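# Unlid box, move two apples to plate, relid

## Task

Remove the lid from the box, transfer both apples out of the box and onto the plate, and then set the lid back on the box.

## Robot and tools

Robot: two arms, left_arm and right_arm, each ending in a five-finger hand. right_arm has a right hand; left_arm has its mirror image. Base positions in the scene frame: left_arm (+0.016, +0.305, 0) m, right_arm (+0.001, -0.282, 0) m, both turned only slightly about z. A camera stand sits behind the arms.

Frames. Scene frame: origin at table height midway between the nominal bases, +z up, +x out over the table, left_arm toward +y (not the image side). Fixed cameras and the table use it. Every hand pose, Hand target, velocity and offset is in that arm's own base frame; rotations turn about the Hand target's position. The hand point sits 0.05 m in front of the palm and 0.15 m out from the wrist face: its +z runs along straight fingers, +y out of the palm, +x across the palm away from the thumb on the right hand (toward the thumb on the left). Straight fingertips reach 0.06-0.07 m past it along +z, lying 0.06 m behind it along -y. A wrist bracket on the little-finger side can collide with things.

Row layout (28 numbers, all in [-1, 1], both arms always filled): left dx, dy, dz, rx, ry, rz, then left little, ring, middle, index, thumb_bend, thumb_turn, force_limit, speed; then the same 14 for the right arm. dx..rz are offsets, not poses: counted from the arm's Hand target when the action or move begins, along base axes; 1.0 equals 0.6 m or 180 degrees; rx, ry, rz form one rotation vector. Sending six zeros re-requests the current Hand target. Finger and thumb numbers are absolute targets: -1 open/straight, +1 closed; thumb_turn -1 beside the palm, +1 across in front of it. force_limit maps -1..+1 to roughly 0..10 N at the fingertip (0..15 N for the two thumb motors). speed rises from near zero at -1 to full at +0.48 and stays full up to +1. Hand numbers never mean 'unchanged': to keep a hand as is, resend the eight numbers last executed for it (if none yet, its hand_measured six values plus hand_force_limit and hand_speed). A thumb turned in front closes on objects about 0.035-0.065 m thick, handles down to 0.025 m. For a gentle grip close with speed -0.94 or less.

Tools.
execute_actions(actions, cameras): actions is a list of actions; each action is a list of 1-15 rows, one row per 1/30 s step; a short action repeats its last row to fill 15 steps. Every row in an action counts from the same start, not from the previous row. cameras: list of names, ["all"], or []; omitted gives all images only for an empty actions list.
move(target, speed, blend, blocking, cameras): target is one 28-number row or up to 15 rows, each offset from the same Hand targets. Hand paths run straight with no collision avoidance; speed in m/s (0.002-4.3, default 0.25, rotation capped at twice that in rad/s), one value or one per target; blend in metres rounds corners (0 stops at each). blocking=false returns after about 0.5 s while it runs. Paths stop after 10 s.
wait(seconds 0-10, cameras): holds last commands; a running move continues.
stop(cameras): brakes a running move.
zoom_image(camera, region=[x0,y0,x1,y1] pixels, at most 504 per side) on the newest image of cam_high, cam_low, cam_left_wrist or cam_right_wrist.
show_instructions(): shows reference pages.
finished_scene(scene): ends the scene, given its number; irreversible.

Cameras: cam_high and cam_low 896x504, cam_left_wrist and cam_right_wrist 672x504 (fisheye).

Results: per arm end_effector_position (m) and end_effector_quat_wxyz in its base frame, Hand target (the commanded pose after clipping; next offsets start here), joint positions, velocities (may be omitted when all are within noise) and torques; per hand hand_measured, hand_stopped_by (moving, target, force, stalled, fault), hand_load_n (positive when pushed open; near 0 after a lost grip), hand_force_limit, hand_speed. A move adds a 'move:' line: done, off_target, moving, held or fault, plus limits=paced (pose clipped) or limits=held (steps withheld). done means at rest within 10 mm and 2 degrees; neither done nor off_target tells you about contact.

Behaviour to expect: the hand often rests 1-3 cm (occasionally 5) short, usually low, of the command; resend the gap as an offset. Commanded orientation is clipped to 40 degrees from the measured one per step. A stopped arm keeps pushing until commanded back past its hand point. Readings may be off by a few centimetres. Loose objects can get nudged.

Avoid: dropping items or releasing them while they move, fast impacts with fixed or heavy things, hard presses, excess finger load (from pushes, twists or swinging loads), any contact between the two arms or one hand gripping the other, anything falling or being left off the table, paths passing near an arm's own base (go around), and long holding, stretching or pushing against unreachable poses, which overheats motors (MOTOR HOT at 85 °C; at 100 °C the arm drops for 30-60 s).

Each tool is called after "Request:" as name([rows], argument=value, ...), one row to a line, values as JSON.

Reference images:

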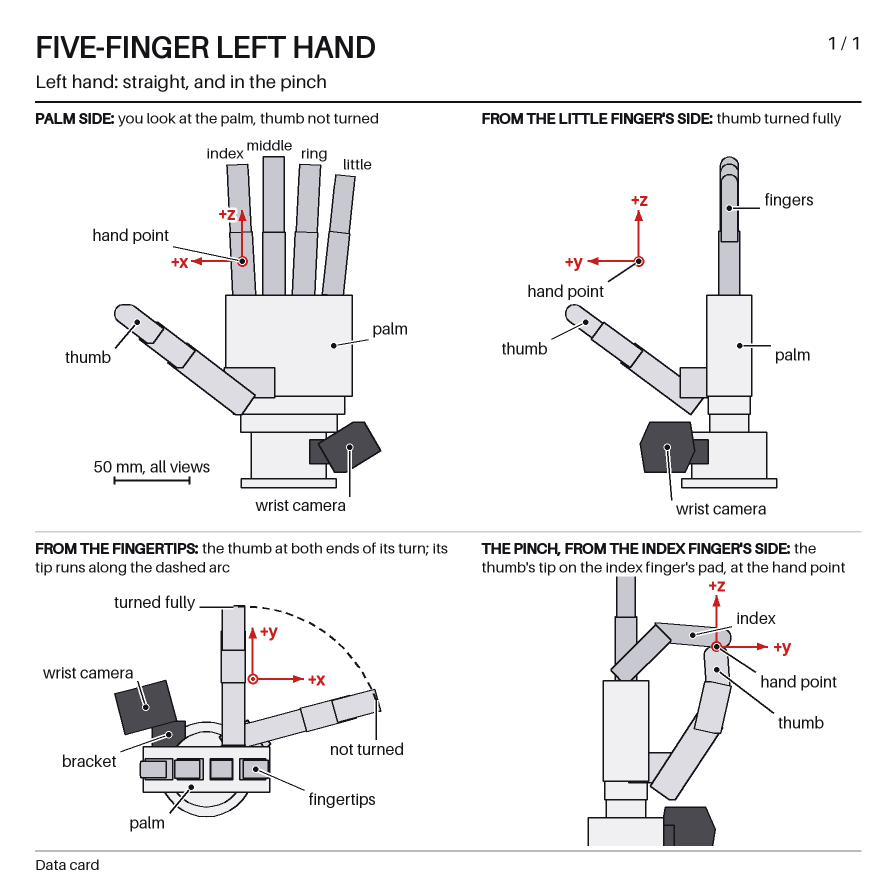

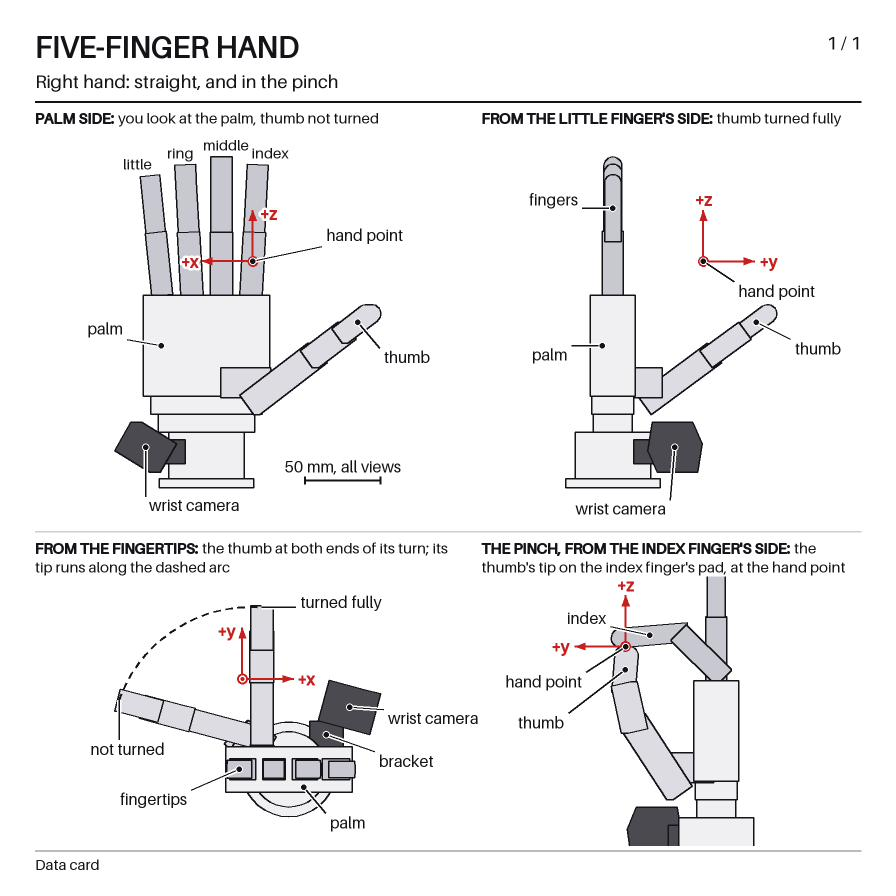

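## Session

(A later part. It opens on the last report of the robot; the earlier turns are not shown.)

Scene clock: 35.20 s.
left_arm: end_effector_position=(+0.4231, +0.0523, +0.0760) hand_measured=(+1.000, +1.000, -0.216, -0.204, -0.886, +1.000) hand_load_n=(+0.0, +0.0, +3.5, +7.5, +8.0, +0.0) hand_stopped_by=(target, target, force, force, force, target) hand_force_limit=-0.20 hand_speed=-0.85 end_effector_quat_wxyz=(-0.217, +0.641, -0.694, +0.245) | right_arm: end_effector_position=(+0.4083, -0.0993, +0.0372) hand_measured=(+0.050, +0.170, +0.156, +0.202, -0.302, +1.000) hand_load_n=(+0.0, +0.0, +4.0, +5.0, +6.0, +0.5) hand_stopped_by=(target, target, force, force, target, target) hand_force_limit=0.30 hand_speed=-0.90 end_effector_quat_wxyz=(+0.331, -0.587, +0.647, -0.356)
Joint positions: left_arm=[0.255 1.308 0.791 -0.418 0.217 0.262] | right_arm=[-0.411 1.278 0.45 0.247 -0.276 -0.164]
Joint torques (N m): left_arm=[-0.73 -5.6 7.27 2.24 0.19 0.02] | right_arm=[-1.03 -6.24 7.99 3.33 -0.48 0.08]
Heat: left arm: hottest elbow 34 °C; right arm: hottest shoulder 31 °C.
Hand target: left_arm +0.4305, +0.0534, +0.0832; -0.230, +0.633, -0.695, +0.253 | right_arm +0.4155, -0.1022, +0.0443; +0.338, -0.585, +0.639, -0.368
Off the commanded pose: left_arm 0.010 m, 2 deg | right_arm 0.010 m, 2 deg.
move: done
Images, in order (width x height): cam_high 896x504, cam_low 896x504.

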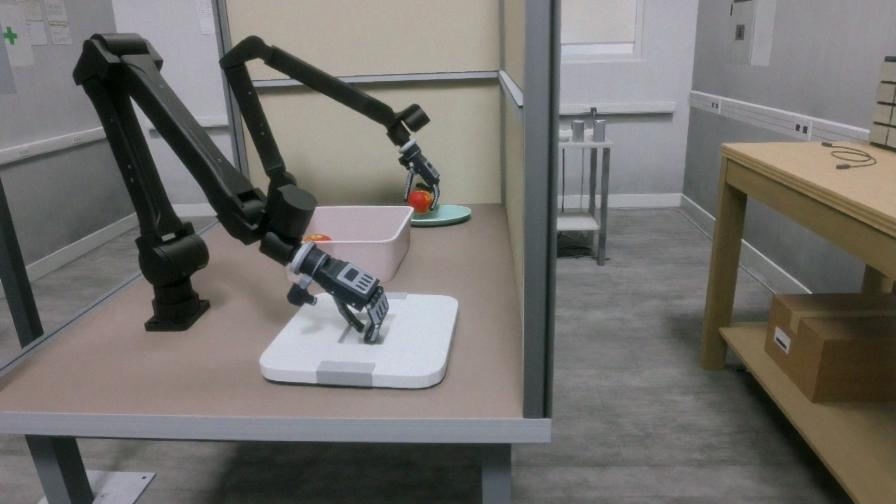

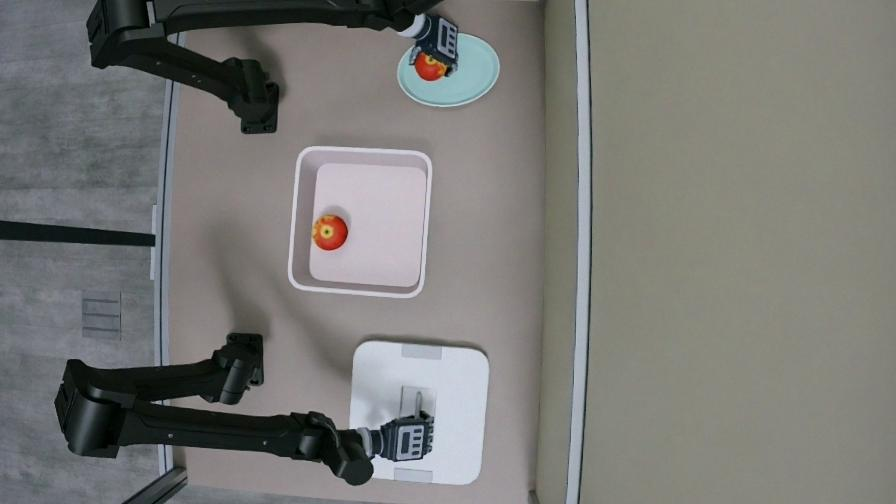

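Request:
move([
  [-0.01,-0.002,-0.0345,0,0,0, 1,1,0.6,0.6,0,1,-0.2,-0.85, 0,0,0,0,0,0,0.05,0.17,0.6,0.6,-0.3,1,0.3,-0.9],
  [-0.01,-0.002,-0.0355,0,0,0, 1,1,-0.5,-0.5,-1,1,-0.2,-0.75, 0,0,0,0,0,0,0.05,0.17,0.6,0.6,-0.3,1,0.3,-0.9],
  [0.015,0.001,0.0155,0,0,0, 1,1,-0.5,-0.5,-1,1,-0.2,-0.75, 0,0,0,0,0,0,0.05,0.17,0.6,0.6,-0.3,1,0.3,-0.9],
  [0.015,0.001,0.27,0,0,0, 1,1,-0.5,-0.5,-1,1,-0.2,-0.75, 0,0,0,0,0,0,0.05,0.17,0.6,0.6,-0.3,1,0.3,-0.9],
  [-0.4308,-0.6065,0.28,0,0,-0.239, 1,1,-0.55,-0.55,-1,1,-0.2,-0.5, 0,0,0,0,0,0,0.05,0.17,0.6,0.6,-0.3,1,0.3,-0.9],
  [-0.4308,-0.6065,0.0863,0,0,-0.239, 1,1,-0.55,-0.55,-1,1,-0.2,-0.5, 0,0,0,0,0,0,0.05,0.17,0.6,0.6,-0.3,1,0.3,-0.9],
], cameras=["cam_low","cam_left_wrist"], speed=[0.06,0.06,0.08,0.2,0.35,0.2], blend=[0,0,0.005,0.03,0.02,0])

Request:
zoom_image(camera="cam_low", region=[270, 170, 390, 290])

Request:
zoom_image(camera="cam_low", region=[370, 10, 510, 150])

Scene clock: 45.00 s.
left_arm: end_effector_position=(+0.1685, -0.3075, +0.1332) hand_measured=(+1.000, +1.000, -0.550, -0.550, -1.000, +1.000) hand_load_n=(+0.0, +0.0, +0.0, +0.0, +0.0, +0.0) hand_stopped_by=(target, target, target, target, target, target) hand_force_limit=-0.20 hand_speed=-0.50 end_effector_quat_wxyz=(+0.120, -0.328, +0.883, -0.313) | right_arm: end_effector_position=(+0.4083, -0.0993, +0.0372) hand_measured=(+0.050, +0.170, +0.156, +0.202, -0.302, +1.000) hand_load_n=(+0.0, +0.0, +4.0, +5.0, +6.0, +0.5) hand_stopped_by=(target, target, force, force, target, target) hand_force_limit=0.30 hand_speed=-0.90 end_effector_quat_wxyz=(+0.331, -0.587, +0.647, -0.356)
Joint positions: left_arm=[-1.02 0.945 0.687 -0.637 -0.107 -0.122] | right_arm=[-0.411 1.278 0.45 0.247 -0.276 -0.164]
Joint torques (N m): left_arm=[-0.15 -1.85 7.82 2.1 -0.16 -0.15] | right_arm=[-0.85 -6.18 7.97 3.34 -0.5 0.11]
Heat: left arm: hottest elbow 35 °C; right arm: hottest shoulder 31 °C.
Hand target: left_arm +0.1722, -0.3105, +0.1349; +0.121, -0.334, +0.878, -0.320 | right_arm +0.4155, -0.1022, +0.0443; +0.338, -0.585, +0.639, -0.368
Off the commanded pose: left_arm 0.005 m, 1 deg | right_arm 0.010 m, 2 deg.
move: done; blend cut to 0 m at target 5; target 5's new numbers were sent with left_arm's hand 0.027 m and 3 deg from that target
Images, in order (width x height): cam_low 896x504, cam_left_wrist 672x504.

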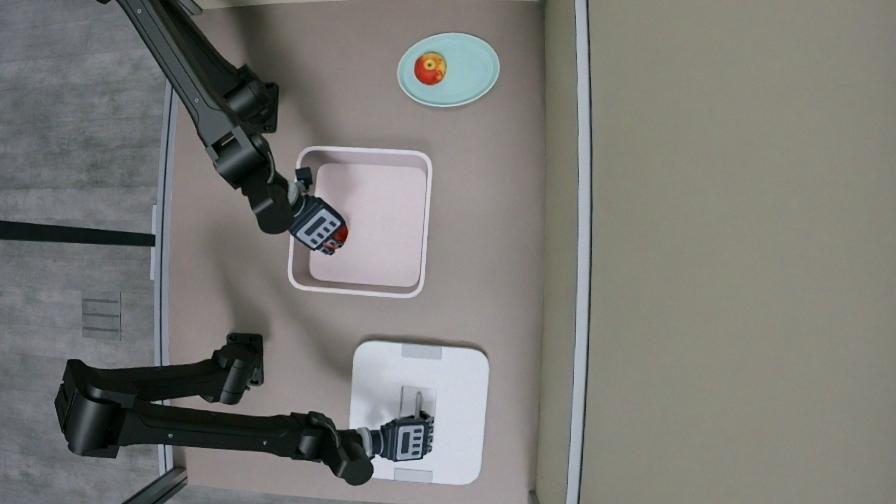

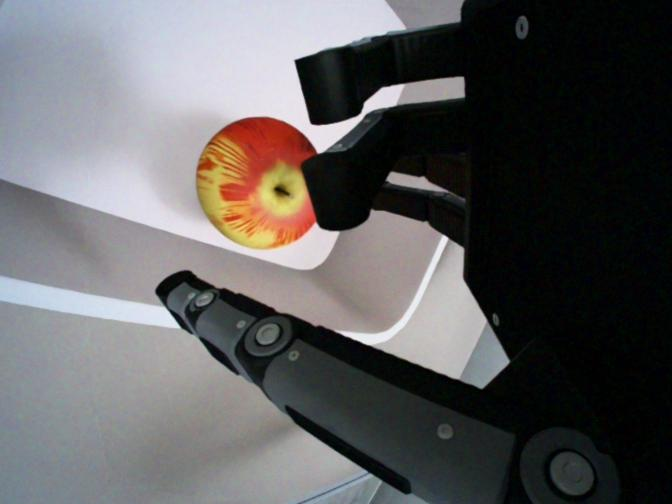

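Scaled by 4.200 from the camera's 896x504 image, which has a finer 1280x720 frame.

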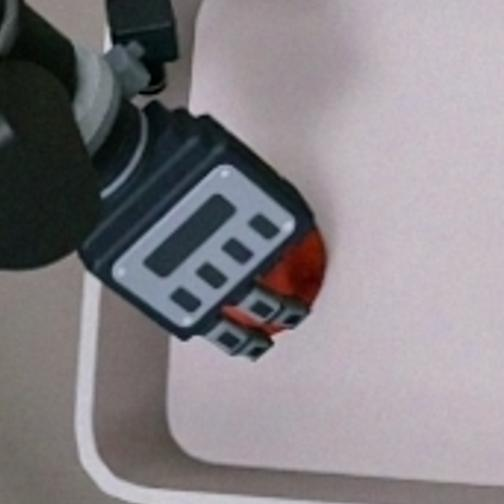

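Scaled by 3.600 from the camera's 896x504 image, which has a finer 1280x720 frame.

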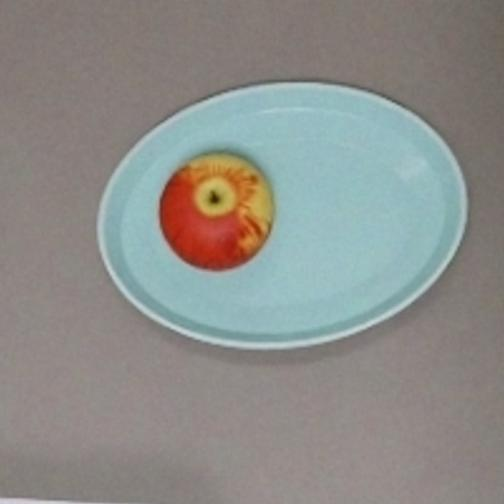

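Request:
move(target=[0.0087,0.0127,-0.065,0,0,0, 1,1,-0.55,-0.55,-1,1,-0.2,-0.5, 0,0,0,0,0,0,0.05,0.17,0.6,0.6,-0.3,1,0.3,-0.9], cameras=["cam_low","cam_left_wrist"], speed=0.12)

Request:
zoom_image(camera="cam_low", region=[270, 170, 390, 290])

Scene clock: 47.17 s.
left_arm: end_effector_position=(+0.1737, -0.3031, +0.0984) hand_measured=(+1.000, +1.000, -0.550, -0.550, -1.000, +1.000) hand_load_n=(+0.0, +0.0, +0.0, +0.0, +0.0, +0.0) hand_stopped_by=(target, target, target, target, target, target) hand_force_limit=-0.20 hand_speed=-0.50 end_effector_quat_wxyz=(+0.119, -0.336, +0.879, -0.318) | right_arm: end_effector_position=(+0.4083, -0.0993, +0.0372) hand_measured=(+0.050, +0.170, +0.156, +0.202, -0.302, +1.000) hand_load_n=(+0.0, +0.0, +4.0, +5.0, +6.0, +0.5) hand_stopped_by=(target, target, force, force, target, target) hand_force_limit=0.30 hand_speed=-0.90 end_effector_quat_wxyz=(+0.331, -0.587, +0.647, -0.356)
Joint positions: left_arm=[-0.992 0.97 0.601 -0.513 -0.091 -0.118] | right_arm=[-0.411 1.278 0.45 0.247 -0.276 -0.164]
Joint torques (N m): left_arm=[0.85 -1.38 7.24 2.06 -0.05 0.06] | right_arm=[-0.62 -6.36 7.82 3.23 -0.51 0.08]
Heat: left arm: hottest elbow 35 °C; right arm: hottest shoulder 31 °C.
Hand target: left_arm +0.1774, -0.3029, +0.0960; +0.121, -0.334, +0.878, -0.320 | right_arm +0.4155, -0.1022, +0.0443; +0.338, -0.585, +0.639, -0.368
Off the commanded pose: left_arm 0.004 m, 0 deg | right_arm 0.010 m, 2 deg.
move: done
Images, in order (width x height): cam_low 896x504, cam_left_wrist 672x504.

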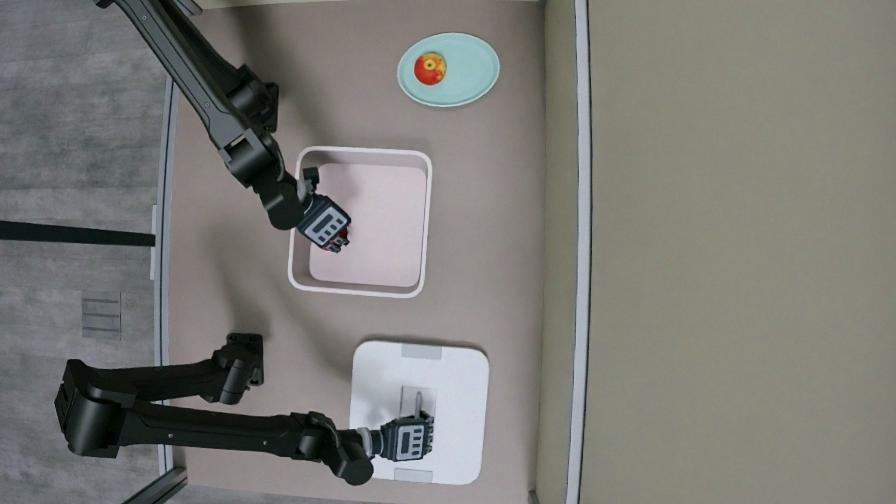

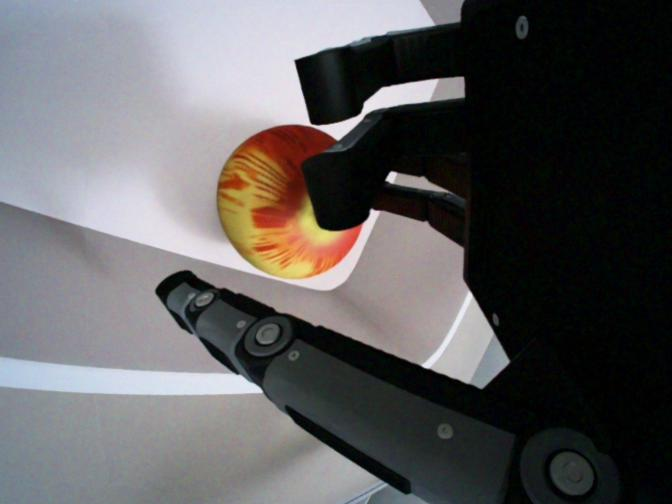

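Scaled by 4.200 from the camera's 896x504 image, which has a finer 1280x720 frame.

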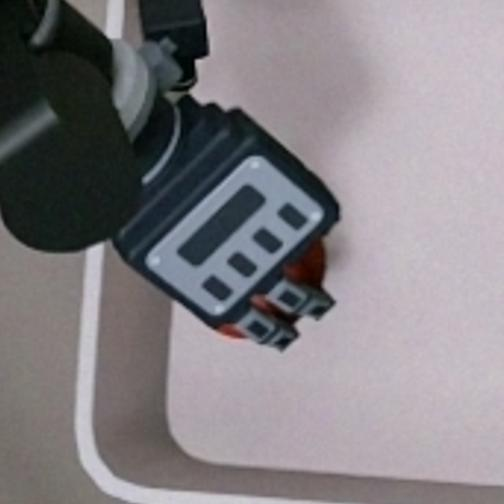

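Request:
zoom_image(camera="cam_left_wrist", region=[130, 90, 430, 390])

Request:
wait(seconds=0.1, cameras=["cam_high"])

Request:
zoom_image(camera="cam_high", region=[270, 150, 390, 270])

Scaled by 1.680 from the camera's 672x504 image, which has a finer 960x720 frame.

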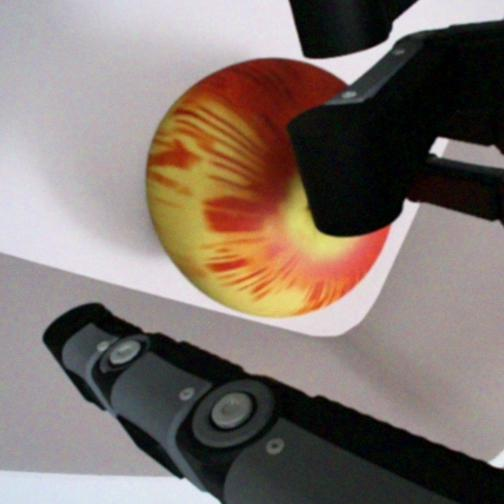

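Scene clock: 60.90 s.
left_arm: end_effector_position=(+0.1737, -0.3030, +0.0984) hand_measured=(+1.000, +1.000, -0.550, -0.550, -1.000, +1.000) hand_load_n=(+0.0, +0.0, +0.0, +0.0, +0.0, +0.5) hand_stopped_by=(target, target, target, target, target, target) hand_force_limit=-0.20 hand_speed=-0.50 end_effector_quat_wxyz=(+0.119, -0.335, +0.879, -0.318) | right_arm: end_effector_position=(+0.4083, -0.0993, +0.0372) hand_measured=(+0.050, +0.170, +0.156, +0.202, -0.302, +1.000) hand_load_n=(+0.0, +0.0, +4.0, +5.0, +5.5, +0.5) hand_stopped_by=(target, target, force, force, target, target) hand_force_limit=0.30 hand_speed=-0.90 end_effector_quat_wxyz=(+0.331, -0.587, +0.647, -0.356)
Joint positions: left_arm=[-0.992 0.97 0.601 -0.513 -0.091 -0.118] | right_arm=[-0.411 1.278 0.45 0.247 -0.276 -0.164]
Joint torques (N m): left_arm=[0.79 -1.08 7.16 2.18 -0.08 0.09] | right_arm=[-0.67 -5.83 7.88 3.3 -0.51 0.11]
Heat: left arm: hottest elbow 35 °C; right arm: hottest shoulder 31 °C.
Hand target: left_arm +0.1774, -0.3029, +0.0960; +0.121, -0.334, +0.878, -0.320 | right_arm +0.4155, -0.1022, +0.0443; +0.338, -0.585, +0.639, -0.368
Off the commanded pose: left_arm 0.004 m, 0 deg | right_arm 0.010 m, 2 deg.
wait: 0.10 s; at rest from the start
Images, in order (width x height): cam_high 896x504.

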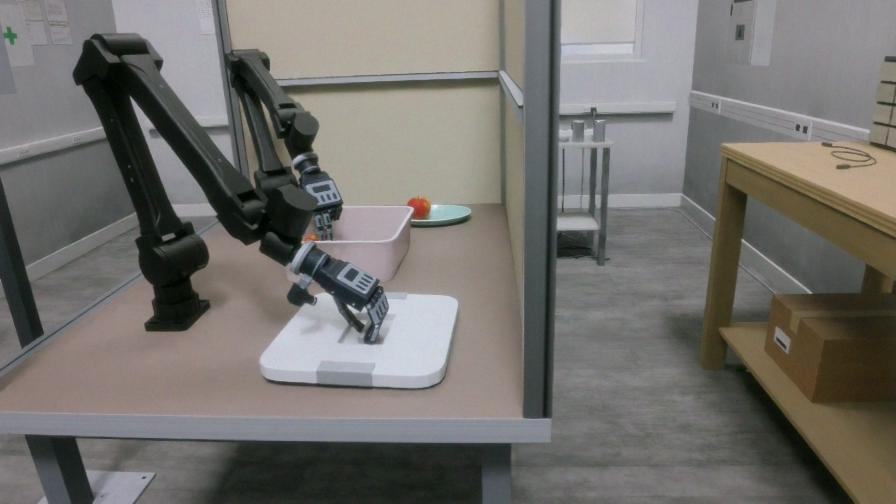

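Scaled by 4.200 from the camera's 896x504 image, which has a finer 1280x720 frame.

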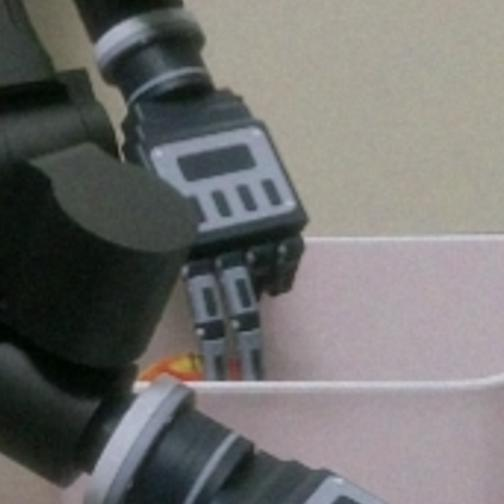

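Request:
move(target=[-0.0045,0.005,-0.04,0,0,0, 1,1,-0.55,-0.55,-1,1,-0.2,-0.5, 0,0,0,0,0,0,0.05,0.17,0.6,0.6,-0.3,1,0.3,-0.9], cameras=["cam_low","cam_left_wrist"], speed=0.1)

Request:
zoom_image(camera="cam_low", region=[270, 170, 390, 290])

Scene clock: 62.20 s.
left_arm: end_effector_position=(+0.1739, -0.3033, +0.0793) hand_measured=(+1.000, +1.000, -0.550, -0.550, -1.000, +1.000) hand_load_n=(+0.5, +0.0, +0.0, +0.5, +0.0, +0.0) hand_stopped_by=(target, target, target, target, target, target) hand_force_limit=-0.20 hand_speed=-0.50 end_effector_quat_wxyz=(+0.120, -0.335, +0.876, -0.326) | right_arm: end_effector_position=(+0.4083, -0.0993, +0.0372) hand_measured=(+0.050, +0.170, +0.156, +0.202, -0.302, +1.000) hand_load_n=(+0.0, +0.0, +4.0, +5.0, +6.0, +0.5) hand_stopped_by=(target, target, force, force, target, target) hand_force_limit=0.30 hand_speed=-0.90 end_effector_quat_wxyz=(+0.331, -0.587, +0.647, -0.356)
Joint positions: left_arm=[-0.992 0.99 0.551 -0.428 -0.091 -0.118] | right_arm=[-0.411 1.278 0.45 0.247 -0.276 -0.164]
Joint torques (N m): left_arm=[0.44 -0.79 6.65 1.87 -0.09 0.03] | right_arm=[-0.62 -6.24 7.9 3.28 -0.53 0.1]
Heat: left arm: hottest elbow 35 °C; right arm: hottest shoulder 31 °C.
Hand target: left_arm +0.1746, -0.2998, +0.0719; +0.121, -0.334, +0.878, -0.320 | right_arm +0.4155, -0.1022, +0.0443; +0.338, -0.585, +0.639, -0.368
Off the commanded pose: left_arm 0.008 m, 1 deg | right_arm 0.010 m, 2 deg.
move: done
Images, in order (width x height): cam_low 896x504, cam_left_wrist 672x504.

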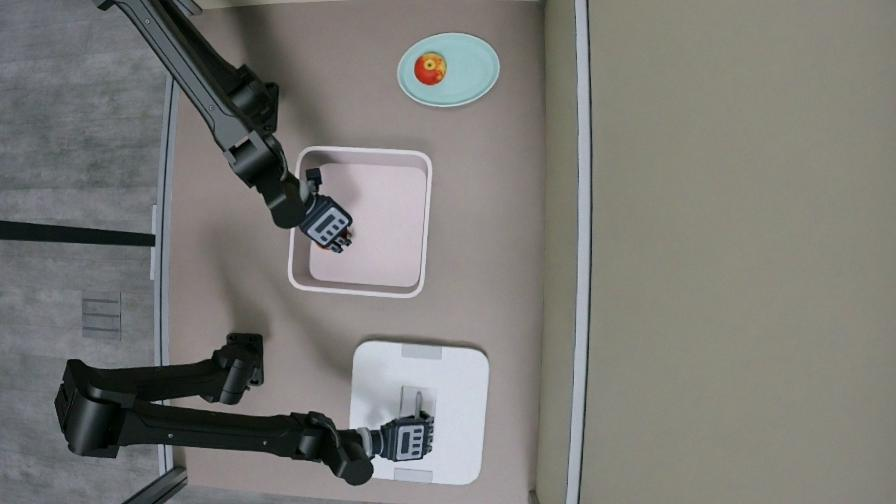

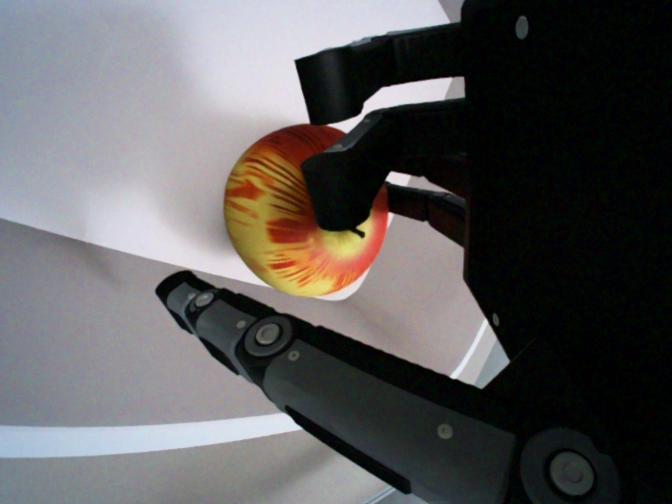

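Scaled by 4.200 from the camera's 896x504 image, which has a finer 1280x720 frame.

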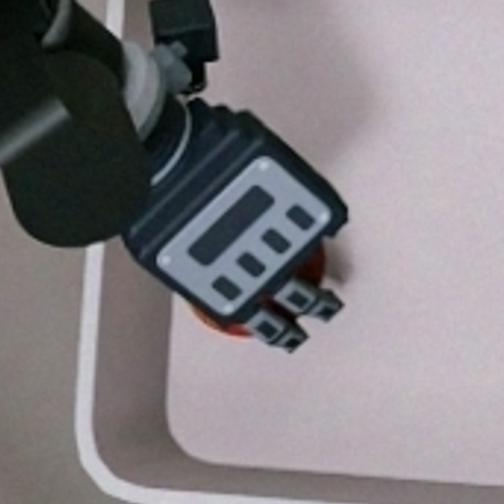

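Request:
move([
  [0.0113,-0.0205,0.005,0,0,0, 1,1,-0.55,-0.55,-1,1,-0.2,-0.5, 0,0,0,0,0,0,0.05,0.17,0.6,0.6,-0.3,1,0.3,-0.9],
  [0.0113,-0.0205,-0.033,0,0,0, 1,1,-0.55,-0.55,-1,1,-0.2,-0.5, 0,0,0,0,0,0,0.05,0.17,0.6,0.6,-0.3,1,0.3,-0.9],
], cameras=["cam_low","cam_left_wrist"], speed=0.07)

Request:
zoom_image(camera="cam_low", region=[270, 170, 390, 290])

Scene clock: 77.40 s.
left_arm: end_effector_position=(+0.1815, -0.3141, +0.0580) hand_measured=(+1.000, +1.000, -0.550, -0.550, -1.000, +1.000) hand_load_n=(+0.0, +0.0, +0.0, +0.0, +0.0, +0.0) hand_stopped_by=(target, target, target, target, target, target) hand_force_limit=-0.20 hand_speed=-0.50 end_effector_quat_wxyz=(+0.121, -0.335, +0.877, -0.322) | right_arm: end_effector_position=(+0.4083, -0.0993, +0.0372) hand_measured=(+0.050, +0.170, +0.156, +0.202, -0.302, +1.000) hand_load_n=(+0.0, +0.0, +4.0, +5.0, +6.0, +0.5) hand_stopped_by=(target, target, force, force, target, target) hand_force_limit=0.30 hand_speed=-0.90 end_effector_quat_wxyz=(+0.331, -0.587, +0.647, -0.356)
Joint positions: left_arm=[-0.992 1.078 0.543 -0.339 -0.094 -0.118] | right_arm=[-0.411 1.278 0.45 0.247 -0.276 -0.164]
Joint torques (N m): left_arm=[0.44 -1.67 6.38 1.99 -0.1 0.04] | right_arm=[-0.67 -6.12 7.97 3.25 -0.48 0.11]
Heat: left arm: hottest elbow 34 °C; right arm: hottest shoulder 31 °C.
Hand target: left_arm +0.1815, -0.3123, +0.0523; +0.121, -0.334, +0.878, -0.320 | right_arm +0.4155, -0.1022, +0.0443; +0.338, -0.585, +0.639, -0.368
Off the commanded pose: left_arm 0.006 m, 0 deg | right_arm 0.010 m, 2 deg.
move: done
Images, in order (width x height): cam_low 896x504, cam_left_wrist 672x504.

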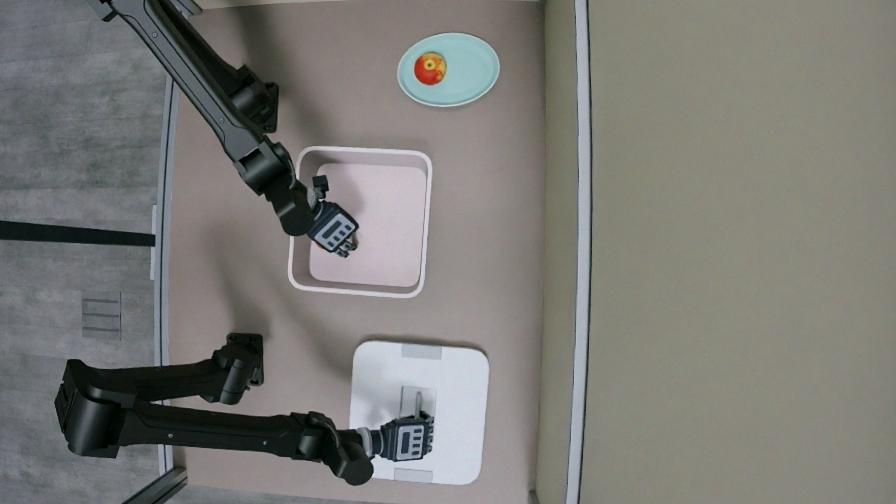

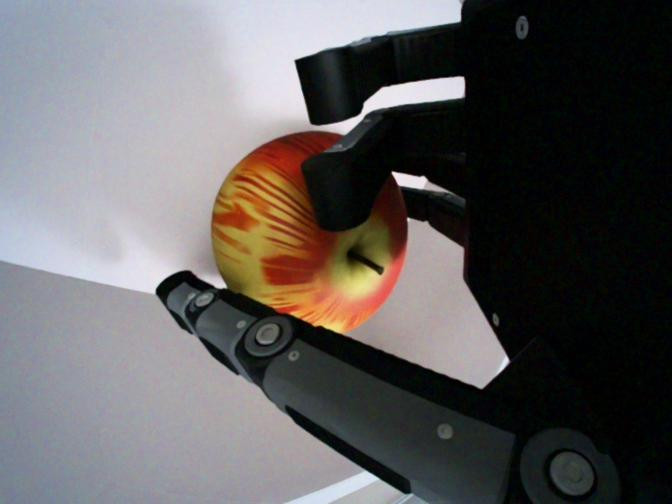

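Scaled by 4.200 from the camera's 896x504 image, which has a finer 1280x720 frame.

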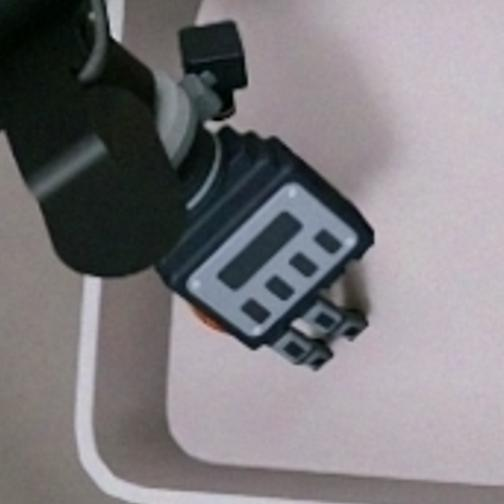

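Request:
move([
  [0,0,0,0,0,0,1,1,0.6,0.6,0,1,-0.2,-0.85,0,0,0,0,0,0,0.05,0.17,0.6,0.6,-0.3,1,0.3,-0.9],
], cameras=["cam_low","cam_left_wrist"])

Scene clock: 80.93 s.
left_arm: end_effector_position=(+0.1816, -0.3142, +0.0580) hand_measured=(+1.000, +1.000, -0.290, -0.302, -0.878, +1.000) hand_load_n=(+0.0, +0.0, +6.0, +4.0, +8.0, +0.5) hand_stopped_by=(target, target, force, force, force, target) hand_force_limit=-0.20 hand_speed=-0.85 end_effector_quat_wxyz=(+0.121, -0.335, +0.877, -0.323) | right_arm: end_effector_position=(+0.4083, -0.0993, +0.0372) hand_measured=(+0.050, +0.170, +0.156, +0.202, -0.302, +1.000) hand_load_n=(+0.0, +0.0, +4.0, +5.0, +6.0, +0.5) hand_stopped_by=(target, target, force, force, target, target) hand_force_limit=0.30 hand_speed=-0.90 end_effector_quat_wxyz=(+0.331, -0.587, +0.647, -0.356)
Joint positions: left_arm=[-0.992 1.078 0.543 -0.338 -0.094 -0.118] | right_arm=[-0.411 1.278 0.45 0.247 -0.276 -0.164]
Joint torques (N m): left_arm=[-0.15 -1.79 6.32 2.04 -0.1 0.01] | right_arm=[-0.73 -6.07 7.88 3.26 -0.48 0.08]
Heat: left arm: hottest elbow 34 °C; right arm: hottest shoulder 31 °C.
Hand target: left_arm +0.1815, -0.3123, +0.0523; +0.121, -0.334, +0.878, -0.320 | right_arm +0.4155, -0.1022, +0.0443; +0.338, -0.585, +0.639, -0.368
Off the commanded pose: left_arm 0.006 m, 0 deg | right_arm 0.010 m, 2 deg.
move: done
Images, in order (width x height): cam_low 896x504, cam_left_wrist 672x504.

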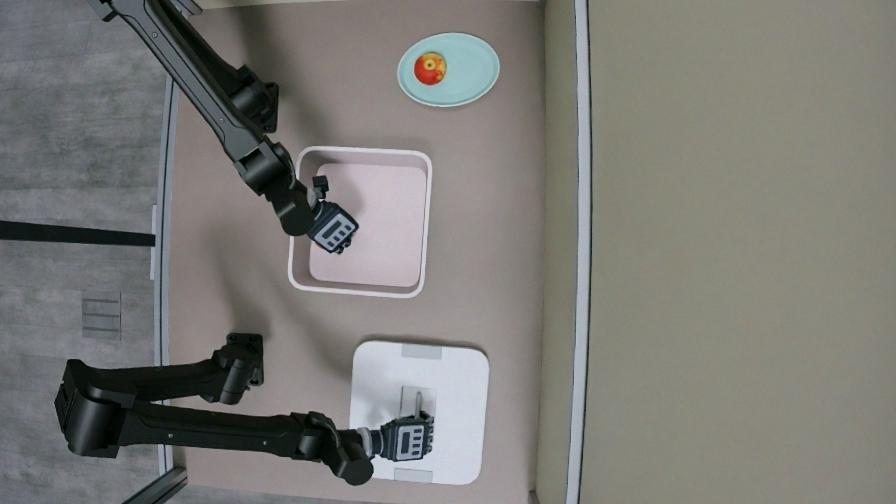

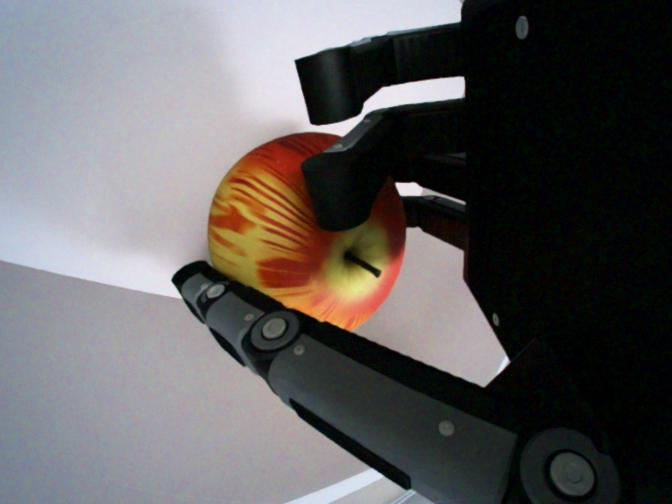

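Request:
move([
  [0.010,-0.013,0.07,0,0,0,1,1,0.6,0.6,0,1,-0.2,-0.85,0,0,0,0,0,0,0.05,0.17,0.6,0.6,-0.3,1,0.3,-0.9],
  [0.010,-0.013,0.33,0,0,0,1,1,0.6,0.6,0,1,-0.2,-0.85,0,0,0,0,0,0,0.05,0.17,0.6,0.6,-0.3,1,0.3,-0.9],
  [0.54,0.607,0.33,0,0,0,1,1,0.6,0.6,0,1,-0.2,-0.85,0,0,0,0,0,0,0.05,0.17,0.6,0.6,-0.3,1,0.3,-0.9],
  [0.54,0.607,0.05,0,0,0,1,1,0.6,0.6,0,1,-0.2,-0.85,0,0,0,0,0,0,0.05,0.17,0.6,0.6,-0.3,1,0.3,-0.9],
], speed=[0.1,0.25,0.28,0.2], blend=[0.01,0.04,0.03,0], cameras=["cam_low","cam_left_wrist"])

Scene clock: 86.13 s.
left_arm: end_effector_position=(+0.4984, +0.0519, +0.0724) hand_measured=(+1.000, +1.000, -0.290, -0.302, -0.878, +1.000) hand_load_n=(+0.0, +0.0, +6.0, +4.0, +8.5, +0.5) hand_stopped_by=(target, target, force, force, force, target) hand_force_limit=-0.20 hand_speed=-0.85 end_effector_quat_wxyz=(+0.105, -0.344, +0.878, -0.316) | right_arm: end_effector_position=(+0.4083, -0.0993, +0.0372) hand_measured=(+0.050, +0.170, +0.156, +0.202, -0.302, +1.000) hand_load_n=(+0.0, +0.0, +4.0, +5.0, +6.0, +0.0) hand_stopped_by=(target, target, force, force, target, target) hand_force_limit=0.30 hand_speed=-0.90 end_effector_quat_wxyz=(+0.331, -0.587, +0.647, -0.356)
Joint positions: left_arm=[0.273 1.673 1.213 -0.79 0.611 0.995] | right_arm=[-0.411 1.278 0.45 0.247 -0.276 -0.164]
Joint torques (N m): left_arm=[-0.67 -11.63 7.38 1.1 0.49 -0.02] | right_arm=[-0.67 -6.24 7.9 3.3 -0.48 0.1]
Heat: left arm: hottest elbow 35 °C; right arm: hottest shoulder 31 °C.
Hand target: left_arm +0.5055, +0.0519, +0.0824; +0.121, -0.334, +0.878, -0.320 | right_arm +0.4155, -0.1022, +0.0443; +0.338, -0.585, +0.639, -0.368
Off the commanded pose: left_arm 0.012 m, 2 deg | right_arm 0.010 m, 2 deg.
move: off_target (left_arm)
Images, in order (width x height): cam_low 896x504, cam_left_wrist 672x504.

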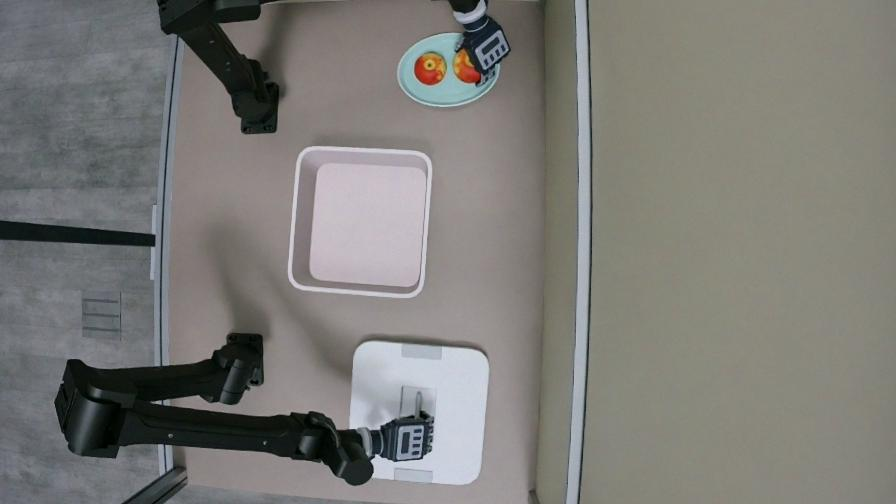

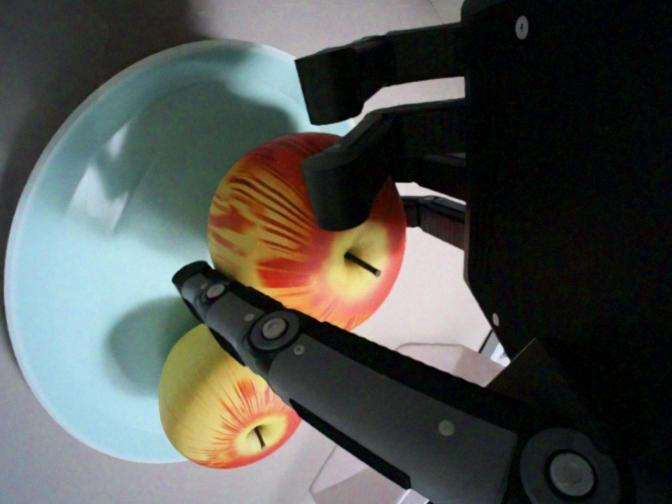

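Request:
zoom_image(camera="cam_low", region=[390, 20, 530, 120])

Request:
zoom_image(camera="cam_low", region=[270, 130, 450, 310])

Scaled by 3.600 from the camera's 896x504 image, which has a finer 1280x720 frame.

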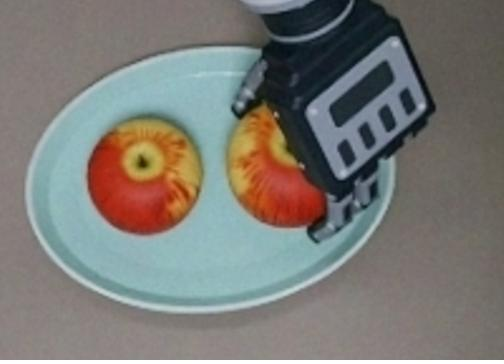

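Scaled by 2.800 from the camera's 896x504 image, which has a finer 1280x720 frame.

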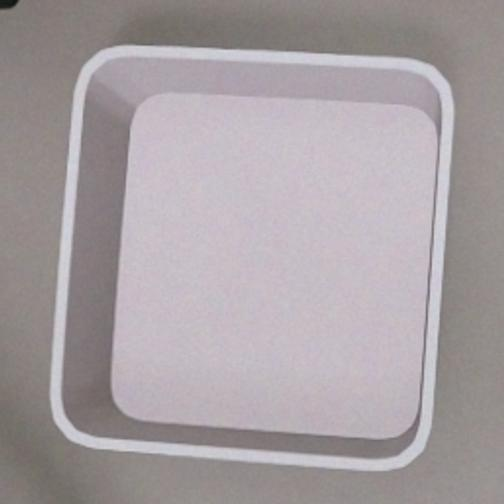

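Request:
move([
  [0,0,-0.02,0,0,0,1,1,0.6,0.6,0,1,-0.2,-0.85,0,0,0,0,0,0,0.05,0.17,0.6,0.6,-0.3,1,0.3,-0.9],
], speed=0.05, cameras=["cam_left_wrist"])

Scene clock: 89.00 s.
left_arm: end_effector_position=(+0.5013, +0.0527, +0.0692) hand_measured=(+1.000, +1.000, -0.290, -0.302, -0.878, +1.000) hand_load_n=(+0.0, +0.0, +6.0, +4.0, +8.0, +0.5) hand_stopped_by=(target, target, force, force, force, target) hand_force_limit=-0.20 hand_speed=-0.85 end_effector_quat_wxyz=(+0.114, -0.341, +0.878, -0.317) | right_arm: end_effector_position=(+0.4083, -0.0993, +0.0372) hand_measured=(+0.050, +0.170, +0.156, +0.202, -0.302, +1.000) hand_load_n=(+0.0, +0.0, +4.0, +5.0, +6.0, +0.5) hand_stopped_by=(target, target, force, force, target, target) hand_force_limit=0.30 hand_speed=-0.90 end_effector_quat_wxyz=(+0.331, -0.587, +0.647, -0.356)
Joint positions: left_arm=[0.273 1.673 1.202 -0.761 0.611 0.995] | right_arm=[-0.411 1.278 0.45 0.247 -0.276 -0.164]
Joint torques (N m): left_arm=[-0.03 -10.46 6.74 1.48 0.52 0.04] | right_arm=[-0.91 -6.42 7.98 3.38 -0.51 0.11]
Heat: left arm: hottest elbow 35 °C; right arm: hottest shoulder 31 °C.
Hand target: left_arm +0.5053, +0.0519, +0.0702; +0.121, -0.334, +0.878, -0.320 | right_arm +0.4155, -0.1022, +0.0443; +0.338, -0.585, +0.639, -0.368
Off the commanded pose: left_arm 0.004 m, 1 deg | right_arm 0.010 m, 2 deg.
move: done
Images, in order (width x height): cam_left_wrist 672x504.

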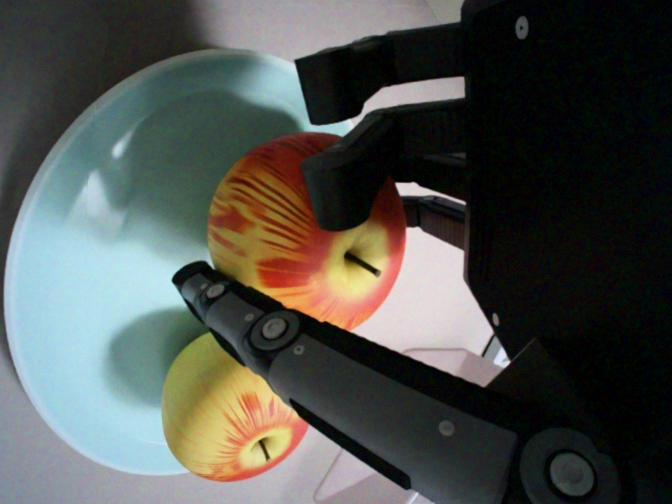

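Request:
move([
  [0,0,-0.013,0,0,0,1,1,0.6,0.6,0,1,-0.2,-0.85,0,0,0,0,0,0,0.05,0.17,0.6,0.6,-0.3,1,0.3,-0.9],
], speed=0.05, cameras=["cam_left_wrist"])

Scene clock: 90.03 s.
left_arm: end_effector_position=(+0.5023, +0.0527, +0.0643) hand_measured=(+1.000, +1.000, -0.290, -0.302, -0.878, +1.000) hand_load_n=(+0.0, +0.0, +5.5, +4.0, +8.5, +1.0) hand_stopped_by=(target, target, force, force, force, target) hand_force_limit=-0.20 hand_speed=-0.85 end_effector_quat_wxyz=(+0.116, -0.340, +0.877, -0.318) | right_arm: end_effector_position=(+0.4083, -0.0993, +0.0372) hand_measured=(+0.050, +0.170, +0.156, +0.202, -0.302, +1.000) hand_load_n=(+0.0, +0.0, +4.0, +5.0, +6.0, +0.5) hand_stopped_by=(target, target, force, force, target, target) hand_force_limit=0.30 hand_speed=-0.90 end_effector_quat_wxyz=(+0.331, -0.587, +0.647, -0.356)
Joint positions: left_arm=[0.273 1.679 1.194 -0.742 0.612 0.995] | right_arm=[-0.411 1.278 0.45 0.247 -0.276 -0.164]
Joint torques (N m): left_arm=[-0.56 -10.52 6.68 1.55 0.47 -0.04] | right_arm=[-0.91 -6.24 7.94 3.29 -0.5 0.11]
Heat: left arm: hottest elbow 35 °C; right arm: hottest shoulder 31 °C.
Hand target: left_arm +0.5055, +0.0519, +0.0626; +0.121, -0.334, +0.878, -0.320 | right_arm +0.4155, -0.1022, +0.0443; +0.338, -0.585, +0.639, -0.368
Off the commanded pose: left_arm 0.004 m, 1 deg | right_arm 0.010 m, 2 deg.
move: done
Images, in order (width x height): cam_left_wrist 672x504.

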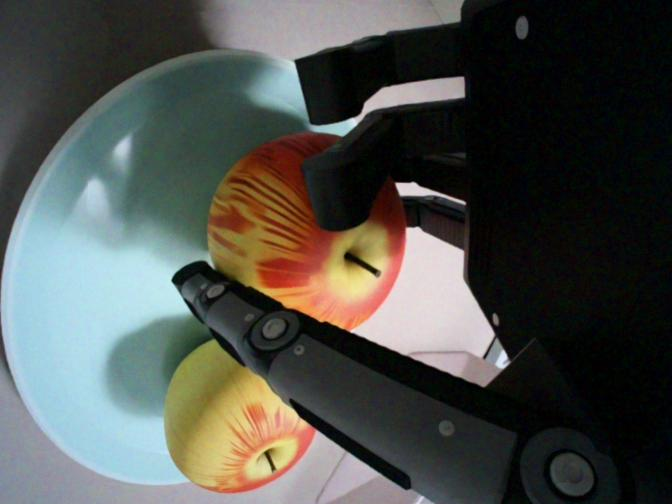

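Request:
move([
  [0,0,-0.006,0,0,0,1,1,0.6,0.6,0,1,-0.2,-0.85,0,0,0,0,0,0,0.05,0.17,0.6,0.6,-0.3,1,0.3,-0.9],
], speed=0.05, cameras=["cam_left_wrist"])

Scene clock: 91.13 s.
left_arm: end_effector_position=(+0.5042, +0.0532, +0.0643) hand_measured=(+1.000, +1.000, -0.290, -0.302, -0.878, +1.000) hand_load_n=(+0.0, +0.0, +5.5, +4.0, +8.5, +1.0) hand_stopped_by=(target, target, force, force, force, target) hand_force_limit=-0.20 hand_speed=-0.85 end_effector_quat_wxyz=(+0.120, -0.339, +0.877, -0.319) | right_arm: end_effector_position=(+0.4083, -0.0993, +0.0372) hand_measured=(+0.050, +0.170, +0.156, +0.202, -0.302, +1.000) hand_load_n=(+0.0, +0.0, +4.0, +5.0, +6.0, +0.5) hand_stopped_by=(target, target, force, force, target, target) hand_force_limit=0.30 hand_speed=-0.90 end_effector_quat_wxyz=(+0.331, -0.587, +0.647, -0.356)
Joint positions: left_arm=[0.273 1.679 1.194 -0.734 0.612 0.995] | right_arm=[-0.411 1.278 0.45 0.247 -0.276 -0.164]
Joint torques (N m): left_arm=[-0.32 -9.11 6.48 1.61 0.47 0] | right_arm=[-0.73 -6.3 7.8 3.29 -0.49 0.1]
Heat: left arm: hottest elbow 35 °C; right arm: hottest shoulder 31 °C.
Hand target: left_arm +0.5055, +0.0519, +0.0589; +0.121, -0.334, +0.878, -0.320 | right_arm +0.4155, -0.1022, +0.0443; +0.338, -0.585, +0.639, -0.368
Off the commanded pose: left_arm 0.006 m, 1 deg | right_arm 0.010 m, 2 deg.
move: done
Images, in order (width x height): cam_left_wrist 672x504.

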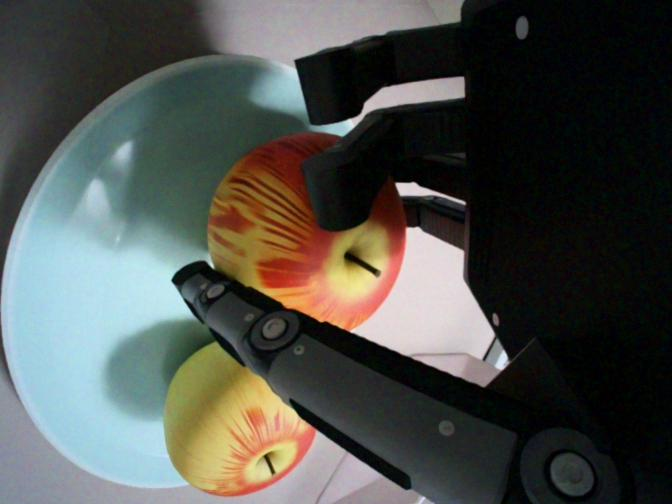

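Request:
move([
  [0,0,0,0,0,0,1,1,-0.5,-0.5,-1,1,-0.2,-0.75,0,0,0,0,0,0,0.05,0.17,0.6,0.6,-0.3,1,0.3,-0.9],
  [0.025,0,0.05,0,0,0,1,1,-0.5,-0.5,-1,1,-0.2,-0.75,0,0,0,0,0,0,0.05,0.17,0.6,0.6,-0.3,1,0.3,-0.9],
  [0.025,0,0.32,0,0,0,1,1,-0.5,-0.5,-1,1,-0.2,-0.75,0.01,0,0.32,0,0,0,0.05,0.17,0.6,0.6,-0.3,1,0.3,-0.9],
], speed=[0.08,0.08,0.15], cameras=["cam_low","cam_left_wrist"])

Scene clock: 96.30 s.
left_arm: end_effector_position=(+0.5086, +0.0538, +0.2264) hand_measured=(+1.000, +1.000, -0.500, -0.500, -1.000, +1.000) hand_load_n=(+0.0, +0.0, +0.0, +0.0, +0.0, +0.0) hand_stopped_by=(target, target, target, target, target, target) hand_force_limit=-0.20 hand_speed=-0.75 end_effector_quat_wxyz=(+0.100, -0.345, +0.878, -0.317) | right_arm: end_effector_position=(+0.4045, -0.0977, +0.1933) hand_measured=(+0.050, +0.170, +0.156, +0.202, -0.302, +1.000) hand_load_n=(+0.0, +0.0, +4.0, +5.0, +6.0, +0.5) hand_stopped_by=(target, target, force, force, target, target) hand_force_limit=0.30 hand_speed=-0.90 end_effector_quat_wxyz=(+0.322, -0.592, +0.658, -0.337)
Joint positions: left_arm=[0.272 1.603 1.545 -1.203 0.613 0.995] | right_arm=[-0.411 0.986 0.753 -0.395 -0.276 -0.164]
Joint torques (N m): left_arm=[-0.85 -10.34 11.36 0.54 0.35 -0.1] | right_arm=[-0.32 -6.24 15.77 2.02 -0.28 0.17]
Heat: left arm: hottest elbow 35 °C; right arm: hottest shoulder 31 °C.
Hand target: left_arm +0.5204, +0.0520, +0.2508; +0.121, -0.334, +0.878, -0.320 | right_arm +0.4215, -0.1022, +0.2363; +0.338, -0.585, +0.639, -0.368
Off the commanded pose: left_arm 0.027 m, 3 deg | right_arm 0.046 m, 5 deg.
move: off_target (left_arm, right_arm)
Images, in order (width x height): cam_low 896x504, cam_left_wrist 672x504.

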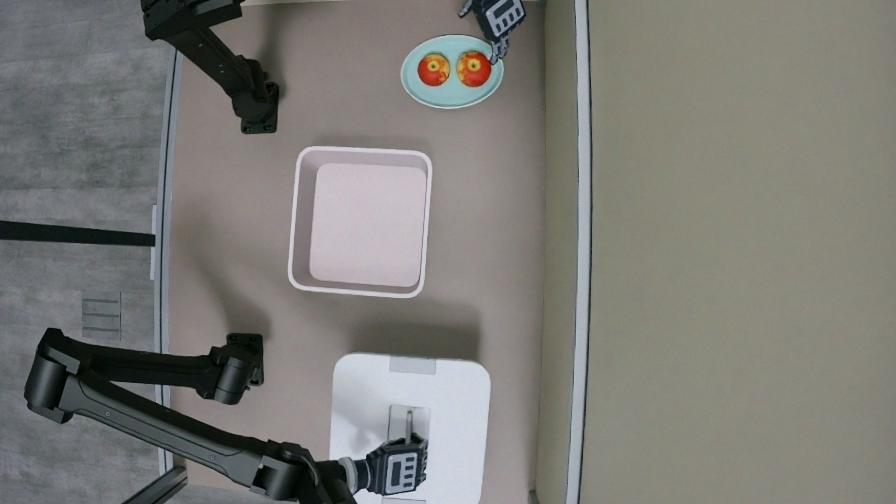

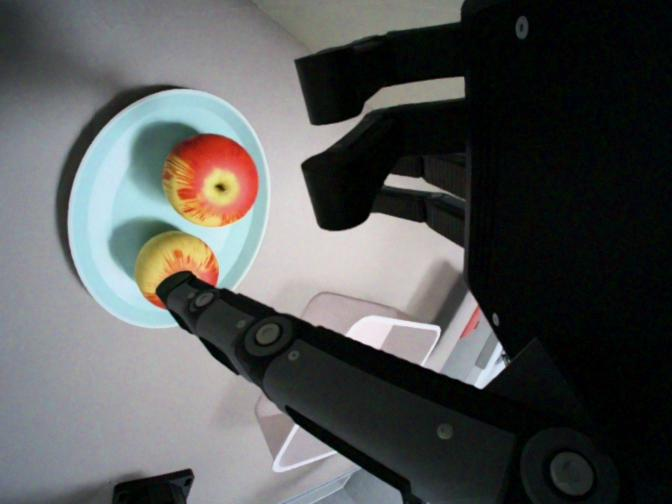

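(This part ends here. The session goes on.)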